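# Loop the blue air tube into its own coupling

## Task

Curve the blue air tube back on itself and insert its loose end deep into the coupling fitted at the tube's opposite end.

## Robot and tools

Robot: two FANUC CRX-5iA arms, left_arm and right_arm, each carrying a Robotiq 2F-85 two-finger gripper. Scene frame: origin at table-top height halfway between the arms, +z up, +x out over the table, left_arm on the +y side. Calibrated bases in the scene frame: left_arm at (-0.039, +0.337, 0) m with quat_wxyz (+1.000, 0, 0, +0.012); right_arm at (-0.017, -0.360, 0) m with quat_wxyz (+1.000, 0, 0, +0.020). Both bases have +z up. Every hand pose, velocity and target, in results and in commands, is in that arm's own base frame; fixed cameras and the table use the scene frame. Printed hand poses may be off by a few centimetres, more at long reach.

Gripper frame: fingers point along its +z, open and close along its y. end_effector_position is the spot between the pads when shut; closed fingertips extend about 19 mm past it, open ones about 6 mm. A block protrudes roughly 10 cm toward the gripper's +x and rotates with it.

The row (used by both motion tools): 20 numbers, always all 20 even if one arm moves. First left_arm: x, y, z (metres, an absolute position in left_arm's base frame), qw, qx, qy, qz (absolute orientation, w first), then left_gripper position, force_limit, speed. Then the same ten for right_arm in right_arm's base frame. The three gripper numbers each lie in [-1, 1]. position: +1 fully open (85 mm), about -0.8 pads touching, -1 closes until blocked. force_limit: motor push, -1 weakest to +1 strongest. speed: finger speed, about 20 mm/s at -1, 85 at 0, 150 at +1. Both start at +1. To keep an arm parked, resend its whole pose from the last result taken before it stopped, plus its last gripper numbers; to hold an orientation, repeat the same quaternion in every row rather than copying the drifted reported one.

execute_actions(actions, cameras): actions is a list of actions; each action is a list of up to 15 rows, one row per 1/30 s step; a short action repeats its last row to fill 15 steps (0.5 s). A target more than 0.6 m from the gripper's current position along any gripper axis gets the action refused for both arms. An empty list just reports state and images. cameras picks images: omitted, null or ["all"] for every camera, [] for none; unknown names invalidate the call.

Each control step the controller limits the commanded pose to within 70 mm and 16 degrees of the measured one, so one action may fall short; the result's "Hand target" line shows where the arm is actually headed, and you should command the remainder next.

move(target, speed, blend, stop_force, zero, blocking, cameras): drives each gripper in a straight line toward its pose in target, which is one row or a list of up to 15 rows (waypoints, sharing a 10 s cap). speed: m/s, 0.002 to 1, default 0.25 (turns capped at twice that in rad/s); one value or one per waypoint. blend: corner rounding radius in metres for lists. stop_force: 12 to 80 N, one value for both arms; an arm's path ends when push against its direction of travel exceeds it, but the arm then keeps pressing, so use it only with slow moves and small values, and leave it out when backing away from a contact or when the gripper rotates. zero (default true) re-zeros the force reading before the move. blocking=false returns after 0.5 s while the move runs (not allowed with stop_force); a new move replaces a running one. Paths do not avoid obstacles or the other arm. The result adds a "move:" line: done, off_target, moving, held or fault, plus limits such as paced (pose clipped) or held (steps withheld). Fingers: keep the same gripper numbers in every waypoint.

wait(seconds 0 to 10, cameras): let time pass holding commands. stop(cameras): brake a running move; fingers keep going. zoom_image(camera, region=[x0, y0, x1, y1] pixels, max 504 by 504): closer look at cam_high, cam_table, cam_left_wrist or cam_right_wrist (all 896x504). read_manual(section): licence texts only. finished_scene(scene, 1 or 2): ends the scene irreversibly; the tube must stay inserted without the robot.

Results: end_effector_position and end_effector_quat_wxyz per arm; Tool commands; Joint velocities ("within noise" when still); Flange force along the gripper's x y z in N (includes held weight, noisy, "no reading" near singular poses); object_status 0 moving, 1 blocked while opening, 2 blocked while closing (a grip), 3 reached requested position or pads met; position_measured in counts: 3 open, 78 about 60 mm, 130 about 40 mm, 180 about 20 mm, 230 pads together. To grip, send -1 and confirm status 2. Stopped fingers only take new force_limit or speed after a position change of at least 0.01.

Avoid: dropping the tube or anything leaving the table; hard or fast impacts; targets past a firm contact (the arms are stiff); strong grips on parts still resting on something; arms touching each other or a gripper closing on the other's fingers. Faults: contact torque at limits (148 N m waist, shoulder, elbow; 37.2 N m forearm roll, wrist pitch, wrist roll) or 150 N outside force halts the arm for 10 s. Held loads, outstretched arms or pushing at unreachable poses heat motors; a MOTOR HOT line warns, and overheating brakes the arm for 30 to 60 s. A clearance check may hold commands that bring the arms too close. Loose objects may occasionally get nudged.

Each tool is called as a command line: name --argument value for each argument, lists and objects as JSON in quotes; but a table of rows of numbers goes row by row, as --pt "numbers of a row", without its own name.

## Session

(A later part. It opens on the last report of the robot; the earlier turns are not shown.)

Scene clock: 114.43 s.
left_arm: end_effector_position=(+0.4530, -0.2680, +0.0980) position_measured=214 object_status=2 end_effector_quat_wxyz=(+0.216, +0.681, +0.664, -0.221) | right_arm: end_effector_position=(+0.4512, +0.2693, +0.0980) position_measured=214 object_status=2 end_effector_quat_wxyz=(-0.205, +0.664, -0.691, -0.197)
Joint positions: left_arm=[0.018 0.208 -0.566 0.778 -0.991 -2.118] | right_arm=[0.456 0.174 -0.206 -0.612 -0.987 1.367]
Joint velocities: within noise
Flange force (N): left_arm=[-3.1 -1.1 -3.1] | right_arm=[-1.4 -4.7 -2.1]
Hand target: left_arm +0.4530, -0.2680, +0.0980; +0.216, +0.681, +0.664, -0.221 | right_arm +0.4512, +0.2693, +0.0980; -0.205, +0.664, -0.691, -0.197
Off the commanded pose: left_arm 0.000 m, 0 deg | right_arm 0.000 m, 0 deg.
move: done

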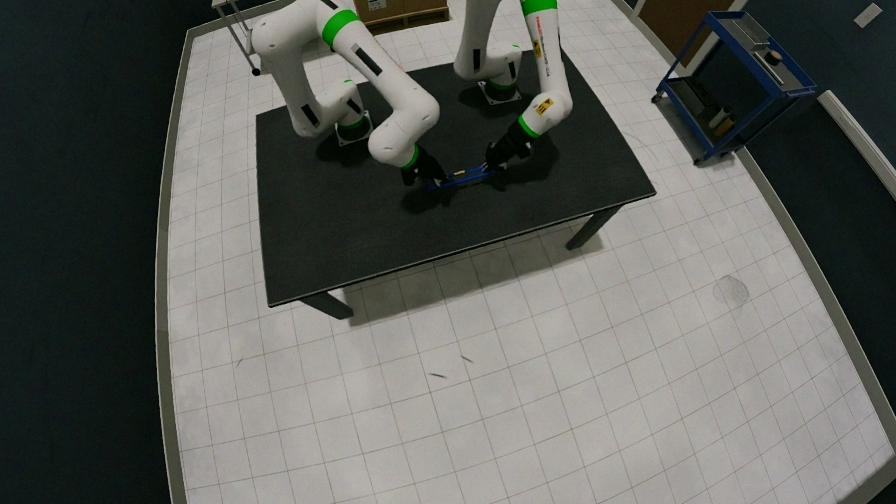

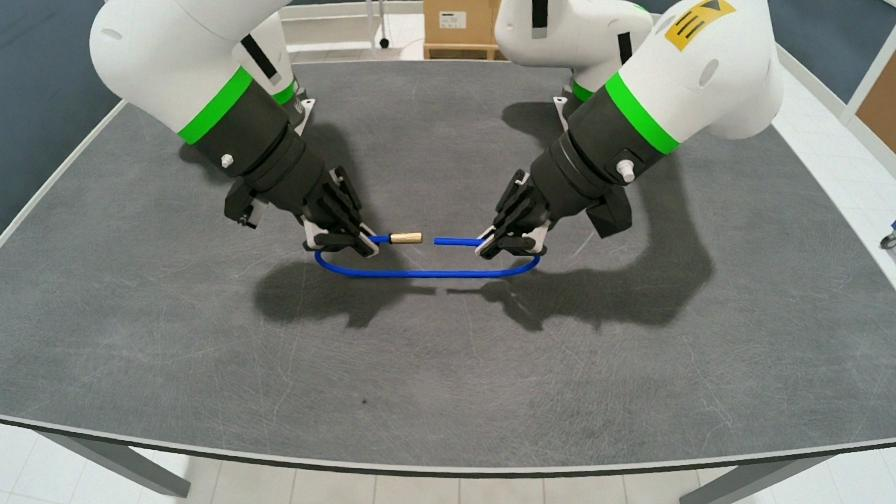

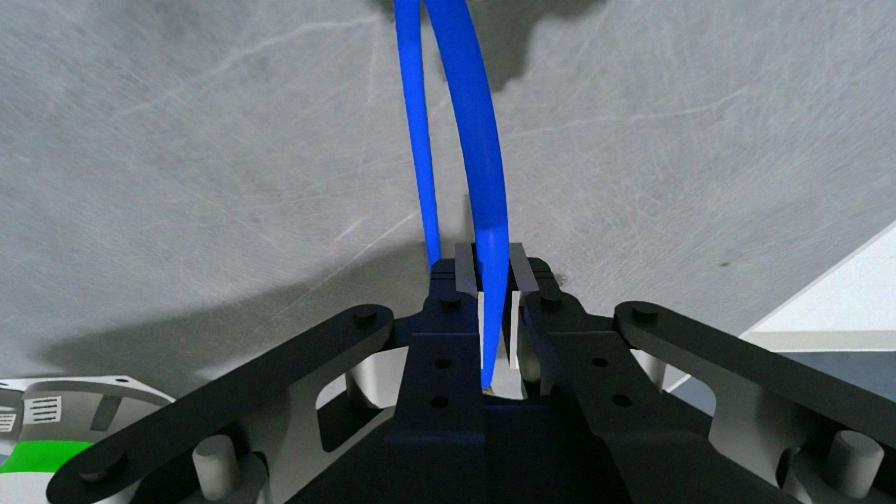

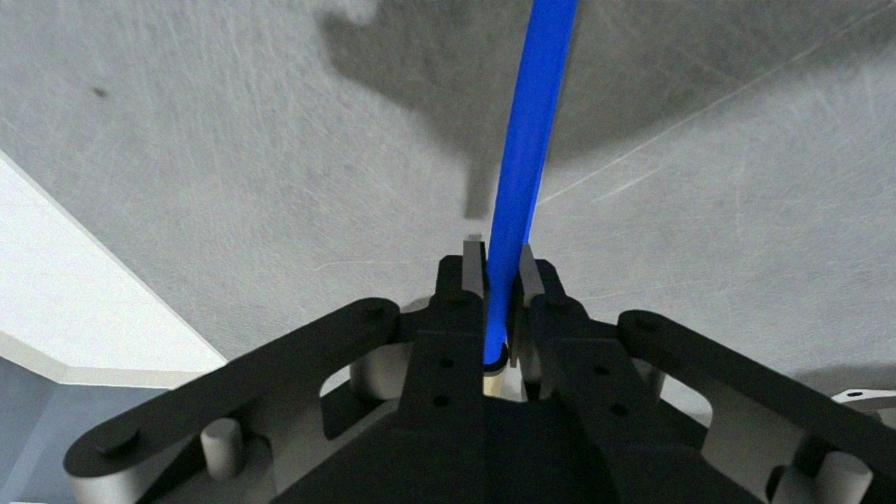

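move --target '[0.4501,-0.2680,0.1004,0.2094,0.6781,0.6722,-0.2112,-1,0.3,-1,0.4512,0.2693,0.098,0.1702,-0.6829,0.6901,0.1684,-1,0.3,-1]' --speed 0.05 --cameras '["cam_table"]'

zoom_image --camera "cam_table" --region '[370, 210, 490, 255]'

zoom_image --camera "cam_table" --region '[390, 265, 510, 310]'

Scene clock: 116.37 s.
left_arm: end_effector_position=(+0.4501, -0.2680, +0.1004) position_measured=214 object_status=2 end_effector_quat_wxyz=(+0.209, +0.678, +0.672, -0.211) | right_arm: end_effector_position=(+0.4512, +0.2693, +0.0980) position_measured=214 object_status=2 end_effector_quat_wxyz=(-0.170, +0.683, -0.690, -0.168)
Joint positions: left_arm=[0.009 0.189 -0.567 0.753 -0.98 -2.074] | right_arm=[0.517 0.181 -0.19 -0.497 -1.002 1.274]
Joint velocities: within noise
Flange force (N): left_arm=[-3.1 0.2 -2.5] | right_arm=[-1.0 -3.2 -2.1]
Hand target: left_arm +0.4501, -0.2680, +0.1004; +0.209, +0.678, +0.672, -0.211 | right_arm +0.4512, +0.2693, +0.0980; -0.170, +0.683, -0.690, -0.168
Off the commanded pose: left_arm 0.000 m, 0 deg | right_arm 0.000 m, 0 deg.
move: done
Images, in order (width x height): cam_table 896x504.

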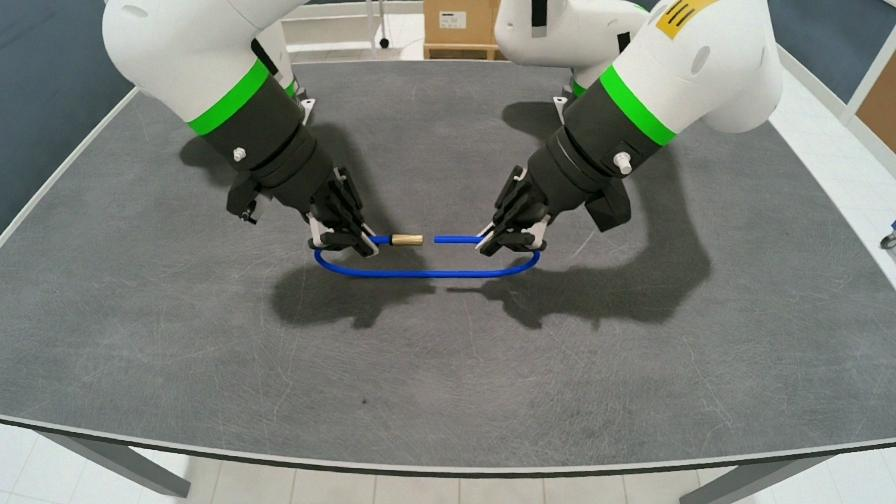

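Scaled by 4.200 from the camera's 896x504 image, which has a finer 1280x720 frame.

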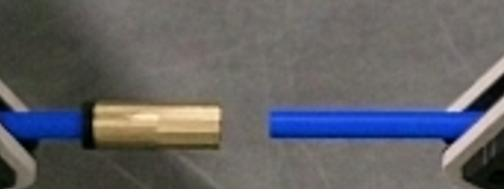

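Scaled by 4.200 from the camera's 896x504 image, which has a finer 1280x720 frame.

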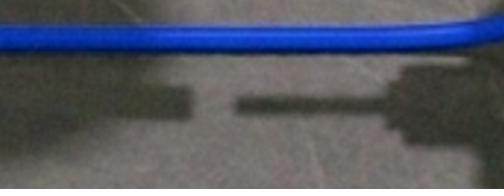

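move --pt "0.4489 -0.2680 0.0982 0.2094 0.6781 0.6722 -0.2112 -1 0.3 -1 0.4512 0.2693 0.098 0.1761 -0.6815 0.6886 0.1743 -1 0.3 -1" --pt "0.4486 -0.2790 0.0982 0.2094 0.6781 0.6722 -0.2112 -1 0.3 -1 0.4512 0.2693 0.098 0.1761 -0.6815 0.6886 0.1743 -1 0.3 -1" --speed 0.04 --cameras '["cam_table","cam_left_wrist"]'

zoom_image --camera "cam_table" --region '[395, 220, 465, 260]'

zoom_image --camera "cam_table" --region '[405, 270, 475, 310]'

zoom_image --camera "cam_left_wrist" --region '[440, 300, 540, 420]'

Scene clock: 117.50 s.
left_arm: end_effector_position=(+0.4486, -0.2790, +0.0982) position_measured=214 object_status=2 end_effector_quat_wxyz=(+0.209, +0.678, +0.672, -0.211) | right_arm: end_effector_position=(+0.4512, +0.2693, +0.0980) position_measured=214 object_status=2 end_effector_quat_wxyz=(-0.176, +0.681, -0.689, -0.174)
Joint positions: left_arm=[-0.017 0.193 -0.569 0.765 -0.961 -2.063] | right_arm=[0.505 0.182 -0.19 -0.519 -1.002 1.297]
Joint velocities: within noise
Flange force (N): left_arm=[-2.6 0.1 -3.2] | right_arm=[-1.3 -4.3 -2.3]
Hand target: left_arm +0.4486, -0.2790, +0.0982; +0.209, +0.678, +0.672, -0.211 | right_arm +0.4512, +0.2693, +0.0980; -0.176, +0.681, -0.689, -0.174
Off the commanded pose: left_arm 0.000 m, 0 deg | right_arm 0.000 m, 0 deg.
move: done
Images, in order (width x height): cam_table 896x504, cam_left_wrist 896x504.

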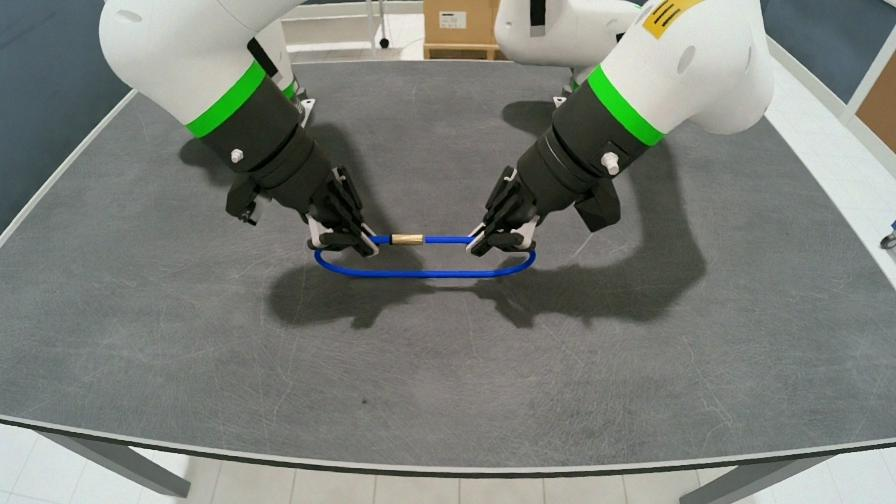

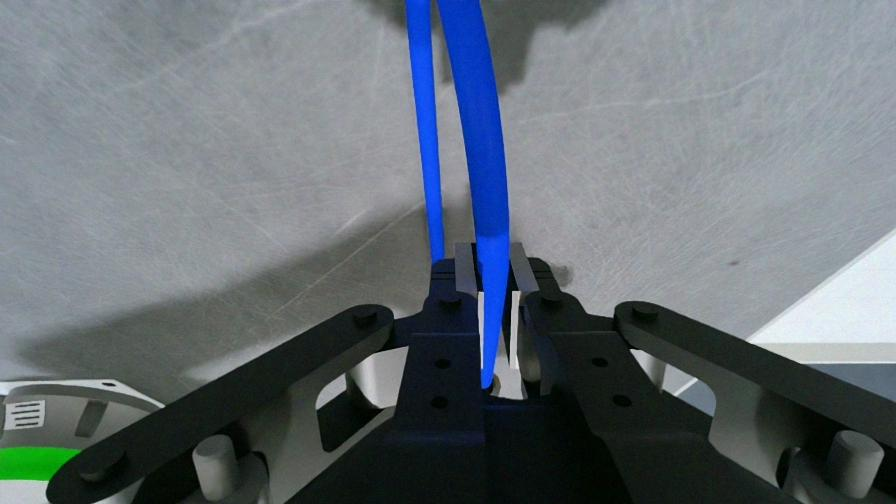

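Scaled by 7.200 from the camera's 896x504 image, which has a finer 1280x720 frame.

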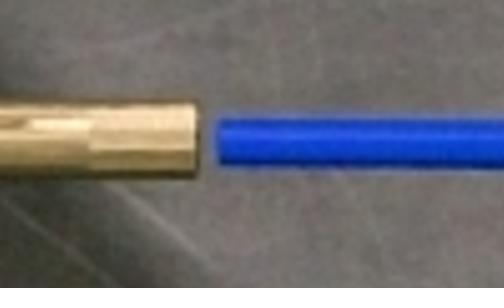

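Scaled by 7.200 from the camera's 896x504 image, which has a finer 1280x720 frame.

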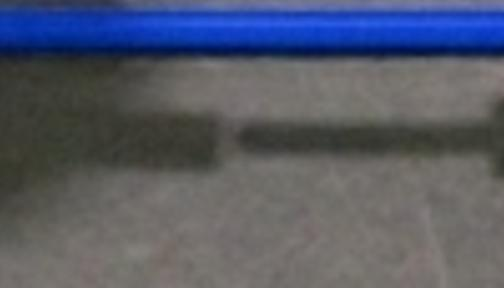

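Scaled by 4.200 from the camera's 896x504 image, which has a finer 1280x720 frame.

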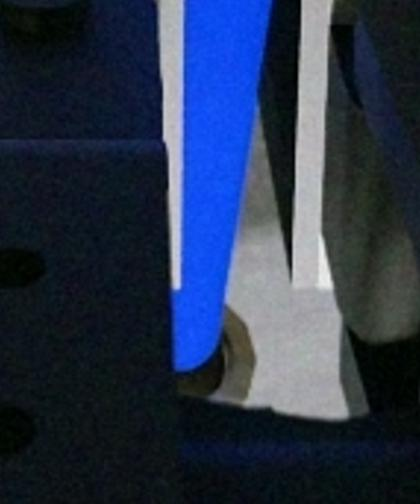

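move --target '[0.4490,-0.2800,0.0991,0.2094,0.6781,0.6722,-0.2112,-1,0.3,-1,0.4512,0.2693,0.098,0.1761,-0.6815,0.6886,0.1743,-1,0.3,-1]' --speed 0.03 --cameras '[]'

move --target '[0.4484,-0.3060,0.0991,0.2094,0.6781,0.6722,-0.2112,-1,0.3,-1,0.4512,0.2693,0.098,0.1761,-0.6815,0.6886,0.1743,-1,0.3,-1]' --speed 0.01 --stop_force 20 --cameras '["cam_table","cam_left_wrist"]'

zoom_image --camera "cam_table" --region '[375, 220, 485, 310]'

zoom_image --camera "cam_left_wrist" --region '[440, 300, 540, 420]'

Scene clock: 118.60 s.
left_arm: end_effector_position=(+0.4490, -0.2800, +0.0991) position_measured=214 object_status=2 end_effector_quat_wxyz=(+0.209, +0.678, +0.672, -0.211) | right_arm: end_effector_position=(+0.4512, +0.2693, +0.0980) position_measured=214 object_status=2 end_effector_quat_wxyz=(-0.176, +0.681, -0.689, -0.174)
Joint positions: left_arm=[-0.019 0.194 -0.567 0.764 -0.962 -2.059] | right_arm=[0.505 0.182 -0.19 -0.519 -1.002 1.297]
Joint velocities: within noise
Flange force (N): left_arm=[-3.2 -0.3 -3.5] | right_arm=[-1.3 -3.5 -2.7]
Hand target: left_arm +0.4490, -0.2800, +0.0991; +0.209, +0.678, +0.672, -0.211 | right_arm +0.4512, +0.2693, +0.0980; -0.176, +0.681, -0.689, -0.174
Off the commanded pose: left_arm 0.000 m, 0 deg | right_arm 0.000 m, 0 deg.
move: done
No camera images: "cameras" was empty.

Scene clock: 121.27 s.
left_arm: end_effector_position=(+0.4486, -0.3010, +0.0991) position_measured=214 object_status=2 end_effector_quat_wxyz=(+0.209, +0.678, +0.672, -0.211) | right_arm: end_effector_position=(+0.4512, +0.2692, +0.0980) position_measured=214 object_status=2 end_effector_quat_wxyz=(-0.176, +0.681, -0.689, -0.174)
Joint positions: left_arm=[-0.069 0.204 -0.557 0.78 -0.936 -2.028] | right_arm=[0.504 0.182 -0.19 -0.519 -1.002 1.297]
Joint velocities: within noise
Flange force (N): left_arm=[15.7 -0.9 -16.3] | right_arm=[17.7 -4.7 -13.1]
Hand target: left_arm +0.4486, -0.3010, +0.0991; +0.209, +0.678, +0.672, -0.211 | right_arm +0.4512, +0.2693, +0.0980; -0.176, +0.681, -0.689, -0.174
Off the commanded pose: left_arm 0.005 m, 0 deg | right_arm 0.000 m, 0 deg.
move: contact (left_arm)
Images, in order (width x height): cam_table 896x504, cam_left_wrist 896x504.

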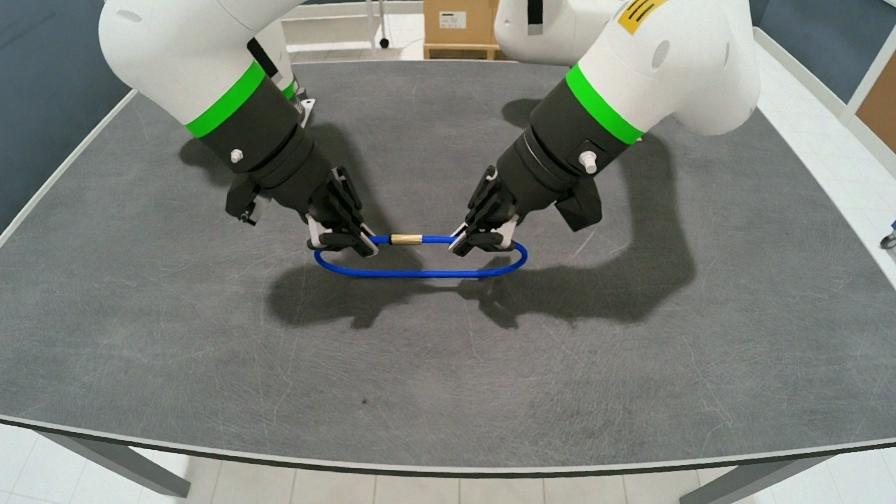

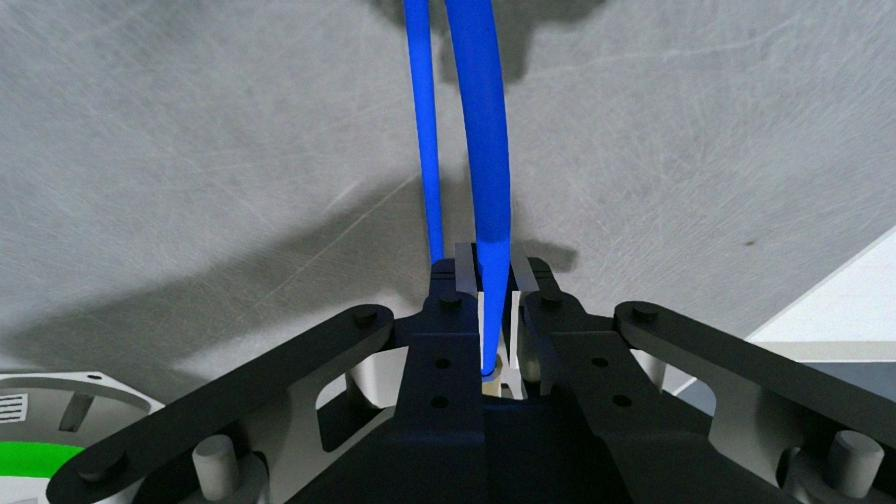

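Scaled by 4.582 from the camera's 896x504 image, which has a finer 1280x720 frame.

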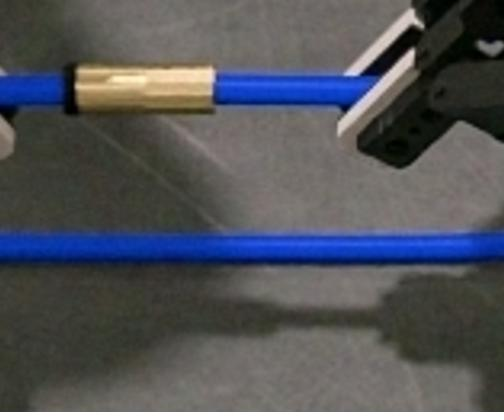

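Scaled by 4.200 from the camera's 896x504 image, which has a finer 1280x720 frame.

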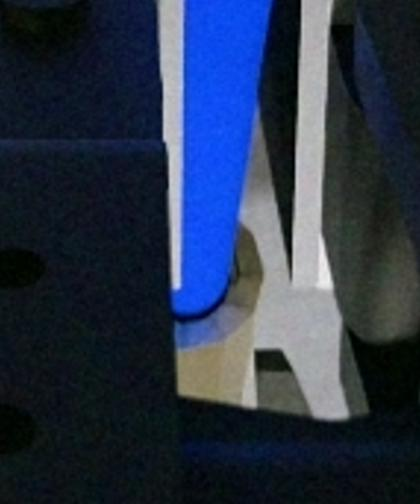

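move --target '[0.4484,-0.3080,0.0991,0.2094,0.6781,0.6722,-0.2112,-1,0.3,-1,0.4512,0.2693,0.098,0.1761,-0.6815,0.6886,0.1743,-1,0.3,-1]' --speed 0.005 --stop_force 45 --zero false --cameras '[]'

move --pt "0.4486 -0.3015 0.0991 0.2094 0.6781 0.6722 -0.2112 -1 0.3 -1 0.4512 0.2693 0.098 0.1761 -0.6815 0.6886 0.1743 -1 0.3 -1" --pt "0.4486 -0.3015 0.031 0.2094 0.6781 0.6722 -0.2112 -1 0.3 -1 0.4512 0.2693 0.0299 0.1761 -0.6815 0.6886 0.1743 -1 0.3 -1" --speed 0.04

zoom_image --camera "cam_table" --region '[330, 150, 570, 310]'

Scene clock: 122.87 s.
left_arm: end_effector_position=(+0.4486, -0.3030, +0.0990) position_measured=214 object_status=2 end_effector_quat_wxyz=(+0.209, +0.678, +0.672, -0.211) | right_arm: end_effector_position=(+0.4512, +0.2693, +0.0980) position_measured=214 object_status=2 end_effector_quat_wxyz=(-0.176, +0.681, -0.689, -0.174)
Joint positions: left_arm=[-0.074 0.205 -0.556 0.782 -0.934 -2.025] | right_arm=[0.505 0.182 -0.19 -0.519 -1.002 1.297]
Joint velocities: within noise
Flange force (N): left_arm=[32.7 -0.8 -27.9] | right_arm=[36.7 -5.1 -23.0]
Hand target: left_arm +0.4485, -0.3030, +0.0991; +0.209, +0.678, +0.672, -0.211 | right_arm +0.4512, +0.2693, +0.0980; -0.176, +0.681, -0.689, -0.174
Off the commanded pose: left_arm 0.005 m, 0 deg | right_arm 0.000 m, 0 deg.
move: contact (left_arm)
No camera images: "cameras" was empty.

Scene clock: 124.90 s.
left_arm: end_effector_position=(+0.4486, -0.3015, +0.0310) position_measured=214 object_status=2 end_effector_quat_wxyz=(+0.209, +0.678, +0.672, -0.211) | right_arm: end_effector_position=(+0.4512, +0.2693, +0.0299) position_measured=214 object_status=2 end_effector_quat_wxyz=(-0.176, +0.681, -0.689, -0.174)
Joint positions: left_arm=[-0.096 0.308 -0.634 0.905 -0.803 -2.189] | right_arm=[0.496 0.282 -0.237 -0.576 -0.88 1.4]
Joint velocities: within noise
Flange force (N): left_arm=[22.2 -0.4 -17.0] | right_arm=[25.0 -3.7 -13.2]
Hand target: left_arm +0.4486, -0.3015, +0.0310; +0.209, +0.678, +0.672, -0.211 | right_arm +0.4512, +0.2693, +0.0299; -0.176, +0.681, -0.689, -0.174
Off the commanded pose: left_arm 0.000 m, 0 deg | right_arm 0.000 m, 0 deg.
move: done

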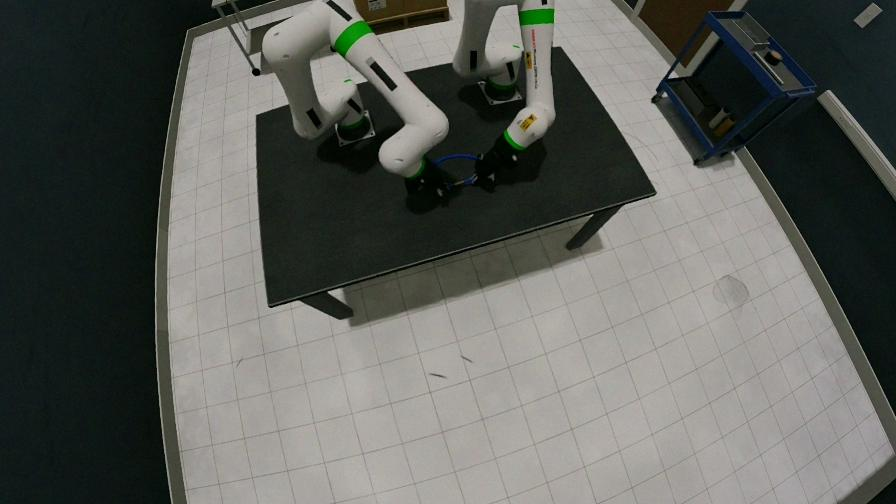

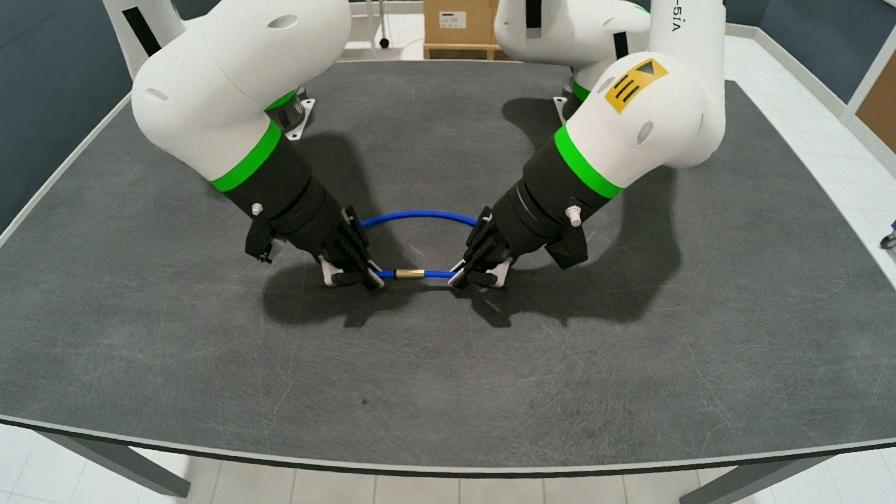

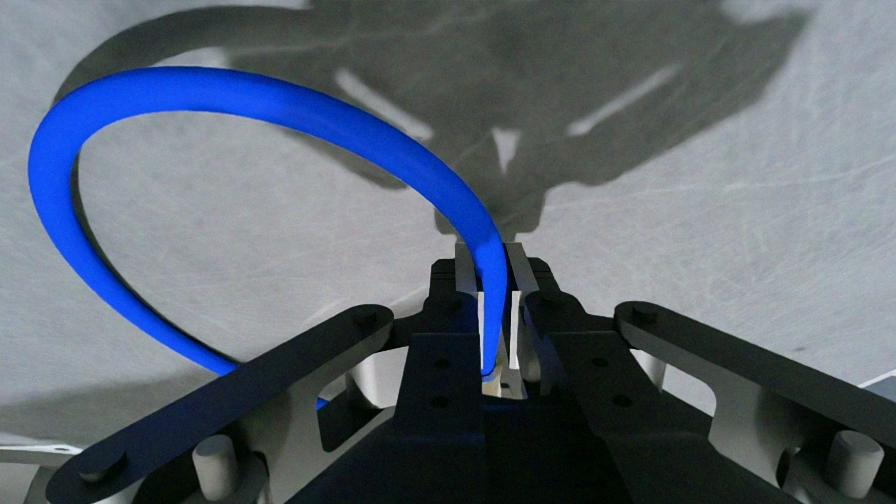

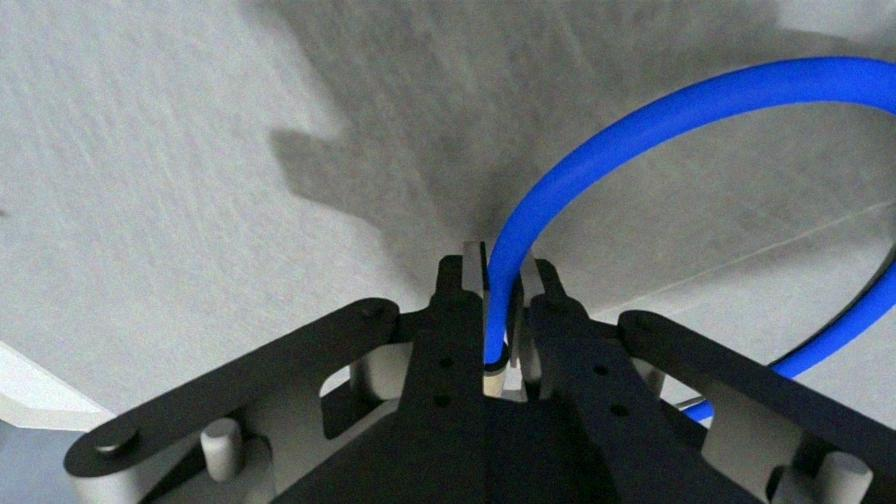

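Scaled by 2.100 from the camera's 896x504 image, which has a finer 1280x720 frame.

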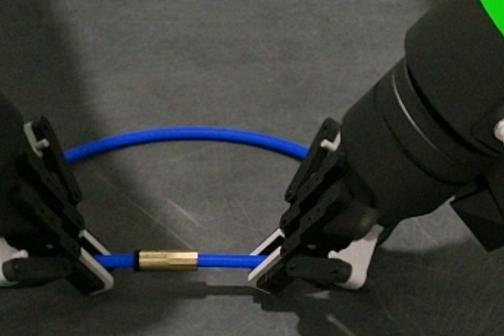

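move --pt "0.4486 -0.3015 0.031 0.2094 0.6781 0.6722 -0.2112 -0.5 0.3 -1 0.4512 0.2693 0.0299 0.1761 -0.6815 0.6886 0.1743 -1 0.3 -1" --pt "0.4486 -0.3015 0.031 0.2094 0.6781 0.6722 -0.2112 -0.5 0.3 -1 0.4512 0.2693 0.0250 0.1761 -0.6815 0.6886 0.1743 -1 0.3 -1" --pt "0.4486 -0.3015 0.031 0.2094 0.6781 0.6722 -0.2112 -0.3 0.3 -1 0.4512 0.2693 0.0250 0.1761 -0.6815 0.6886 0.1743 -0.3 0.3 -1" --speed 0.03

zoom_image --camera "cam_table" --region '[330, 170, 570, 330]'

Scene clock: 128.70 s.
left_arm: end_effector_position=(+0.4486, -0.3015, +0.0310) position_measured=167 object_status=3 end_effector_quat_wxyz=(+0.209, +0.678, +0.672, -0.211) | right_arm: end_effector_position=(+0.4512, +0.2693, +0.0250) position_measured=167 object_status=0 end_effector_quat_wxyz=(-0.176, +0.681, -0.689, -0.174)
Joint positions: left_arm=[-0.096 0.308 -0.634 0.905 -0.803 -2.189] | right_arm=[0.495 0.29 -0.239 -0.581 -0.871 1.408]
Joint velocities: within noise
Flange force (N): left_arm=[-1.2 -0.6 -1.4] | right_arm=[-0.1 -1.9 0.2]
Hand target: left_arm +0.4486, -0.3015, +0.0310; +0.209, +0.678, +0.672, -0.211 | right_arm +0.4512, +0.2693, +0.0250; -0.176, +0.681, -0.689, -0.174
Off the commanded pose: left_arm 0.000 m, 0 deg | right_arm 0.000 m, 0 deg.
move: done

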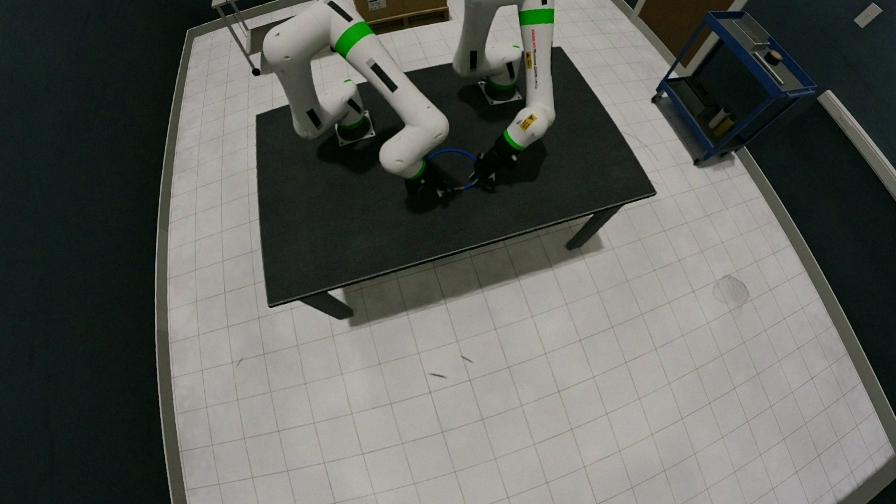

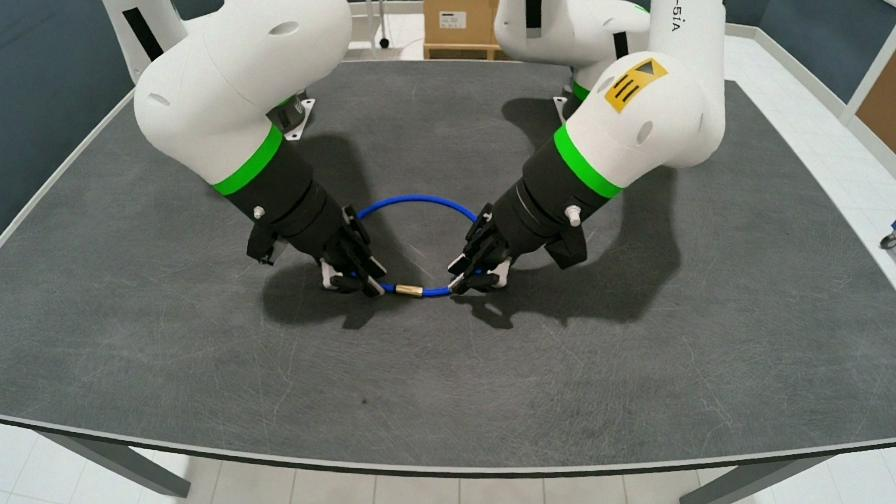

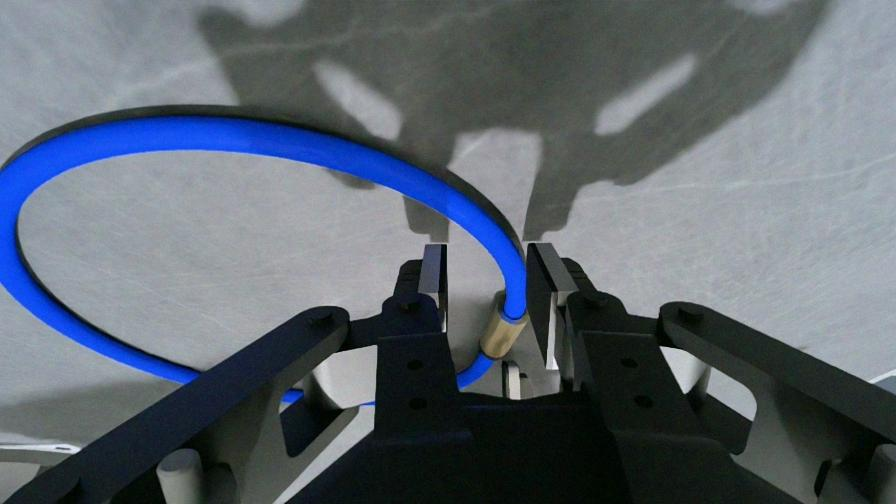

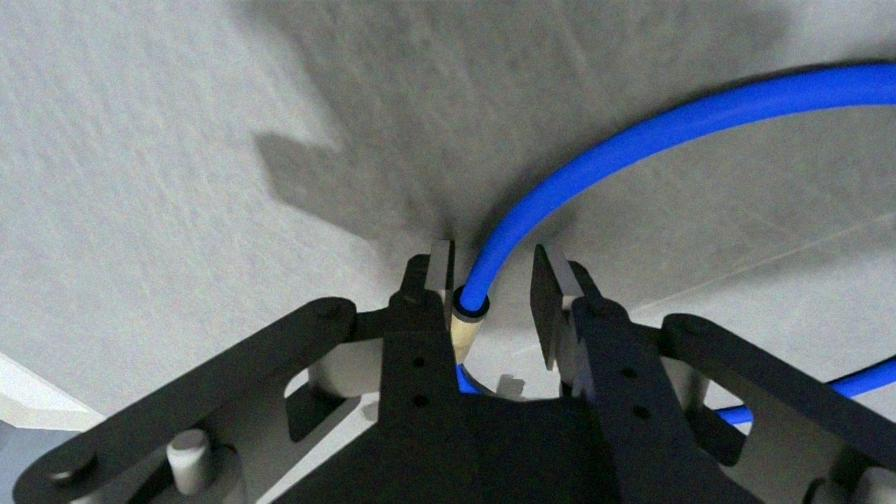

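Scaled by 2.100 from the camera's 896x504 image, which has a finer 1280x720 frame.

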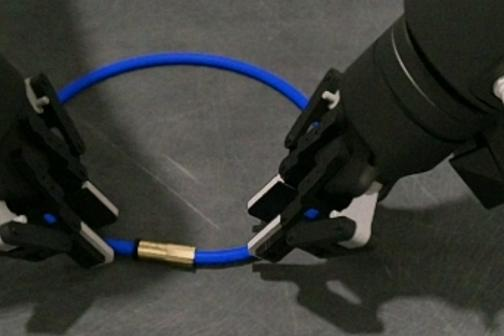

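move --pt "0.4556 -0.3015 0.0315 0.2094 0.6781 0.6722 -0.2112 -0.3 0.3 -1 0.4582 0.2693 0.0255 0.1761 -0.6815 0.6886 0.1743 -0.3 0.3 -1" --pt "0.4570 -0.2445 0.114 0.2094 0.6781 0.6722 -0.2112 -0.3 0.3 -1 0.4563 0.2213 0.1135 0.1761 -0.6815 0.6886 0.1743 -0.3 0.3 -1" --pt "0.42 -0.15 0.28 0.2094 0.6781 0.6722 -0.2112 -0.3 0.3 -1 0.40 0.14 0.28 0.1761 -0.6815 0.6886 0.1743 -0.3 0.3 -1" --speed '[0.03,0.05,0.15]'

zoom_image --camera "cam_table" --region '[330, 170, 530, 310]'

Scene clock: 132.77 s.
left_arm: end_effector_position=(+0.4200, -0.1500, +0.2800) position_measured=167 object_status=3 end_effector_quat_wxyz=(+0.209, +0.678, +0.672, -0.211) | right_arm: end_effector_position=(+0.4000, +0.1400, +0.2800) position_measured=167 object_status=3 end_effector_quat_wxyz=(-0.176, +0.682, -0.689, -0.174)
Joint positions: left_arm=[0.327 -0.058 -0.351 0.567 -1.513 -2.009] | right_arm=[0.268 -0.125 -0.073 -0.482 -1.484 1.301]
Joint velocities: within noise
Flange force (N): left_arm=[-1.5 -1.3 -0.6] | right_arm=[-0.2 -4.3 -3.0]
Hand target: left_arm +0.4200, -0.1500, +0.2800; +0.209, +0.678, +0.672, -0.211 | right_arm +0.4000, +0.1400, +0.2800; -0.176, +0.681, -0.689, -0.174
Off the commanded pose: left_arm 0.000 m, 0 deg | right_arm 0.000 m, 0 deg.
move: done

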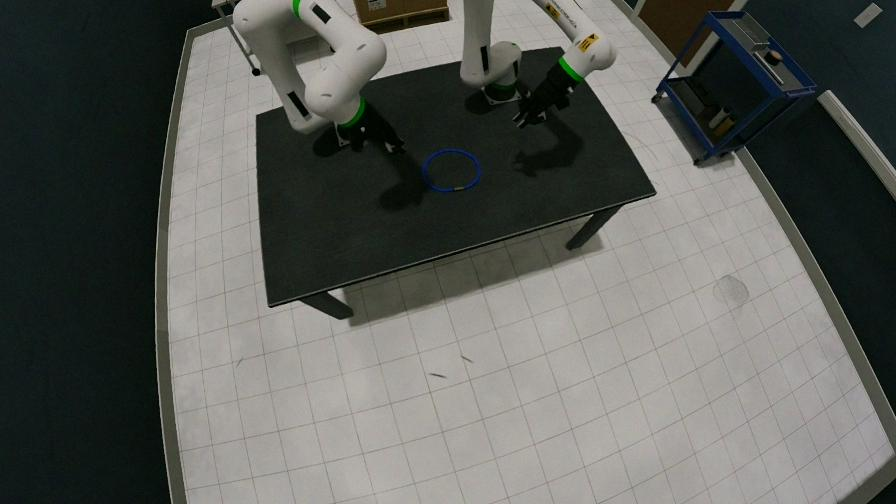

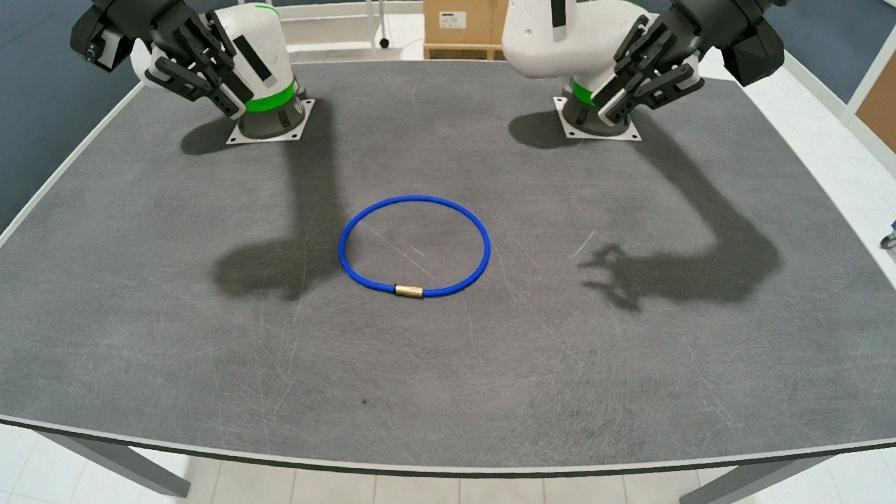

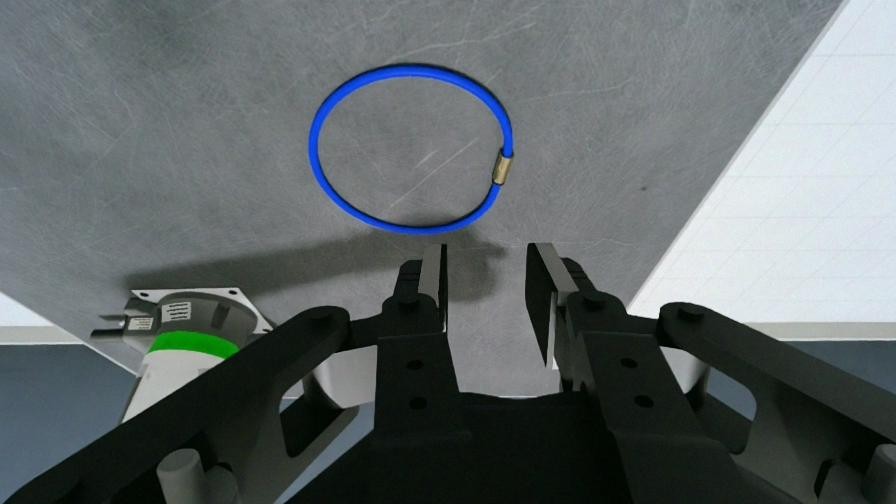

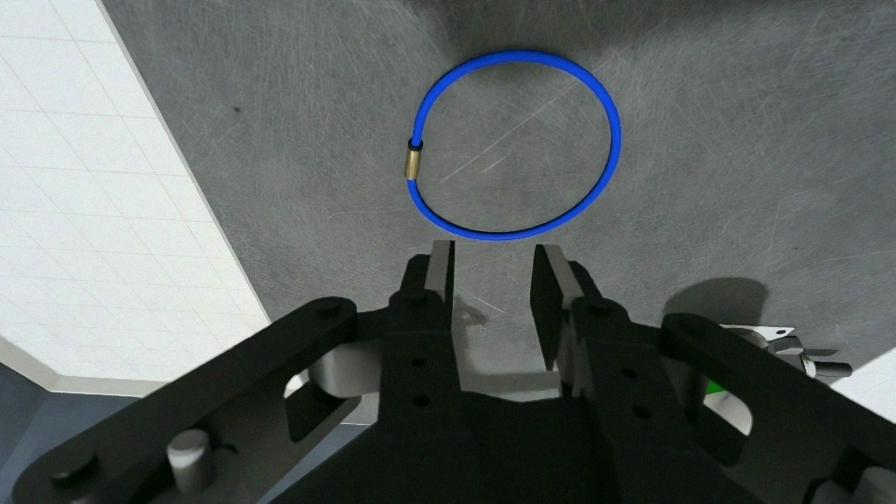

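Scaled by 2.520 from the camera's 896x504 image, which has a finer 1280x720 frame.

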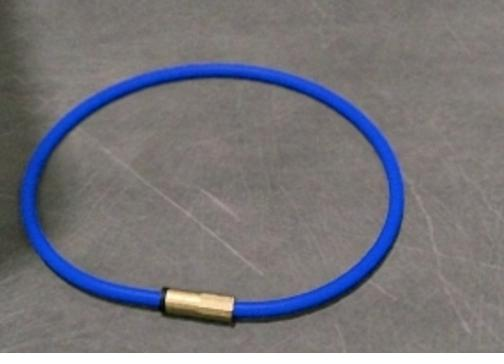

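finished_scene --scene 2

The scene is finished: the task was done.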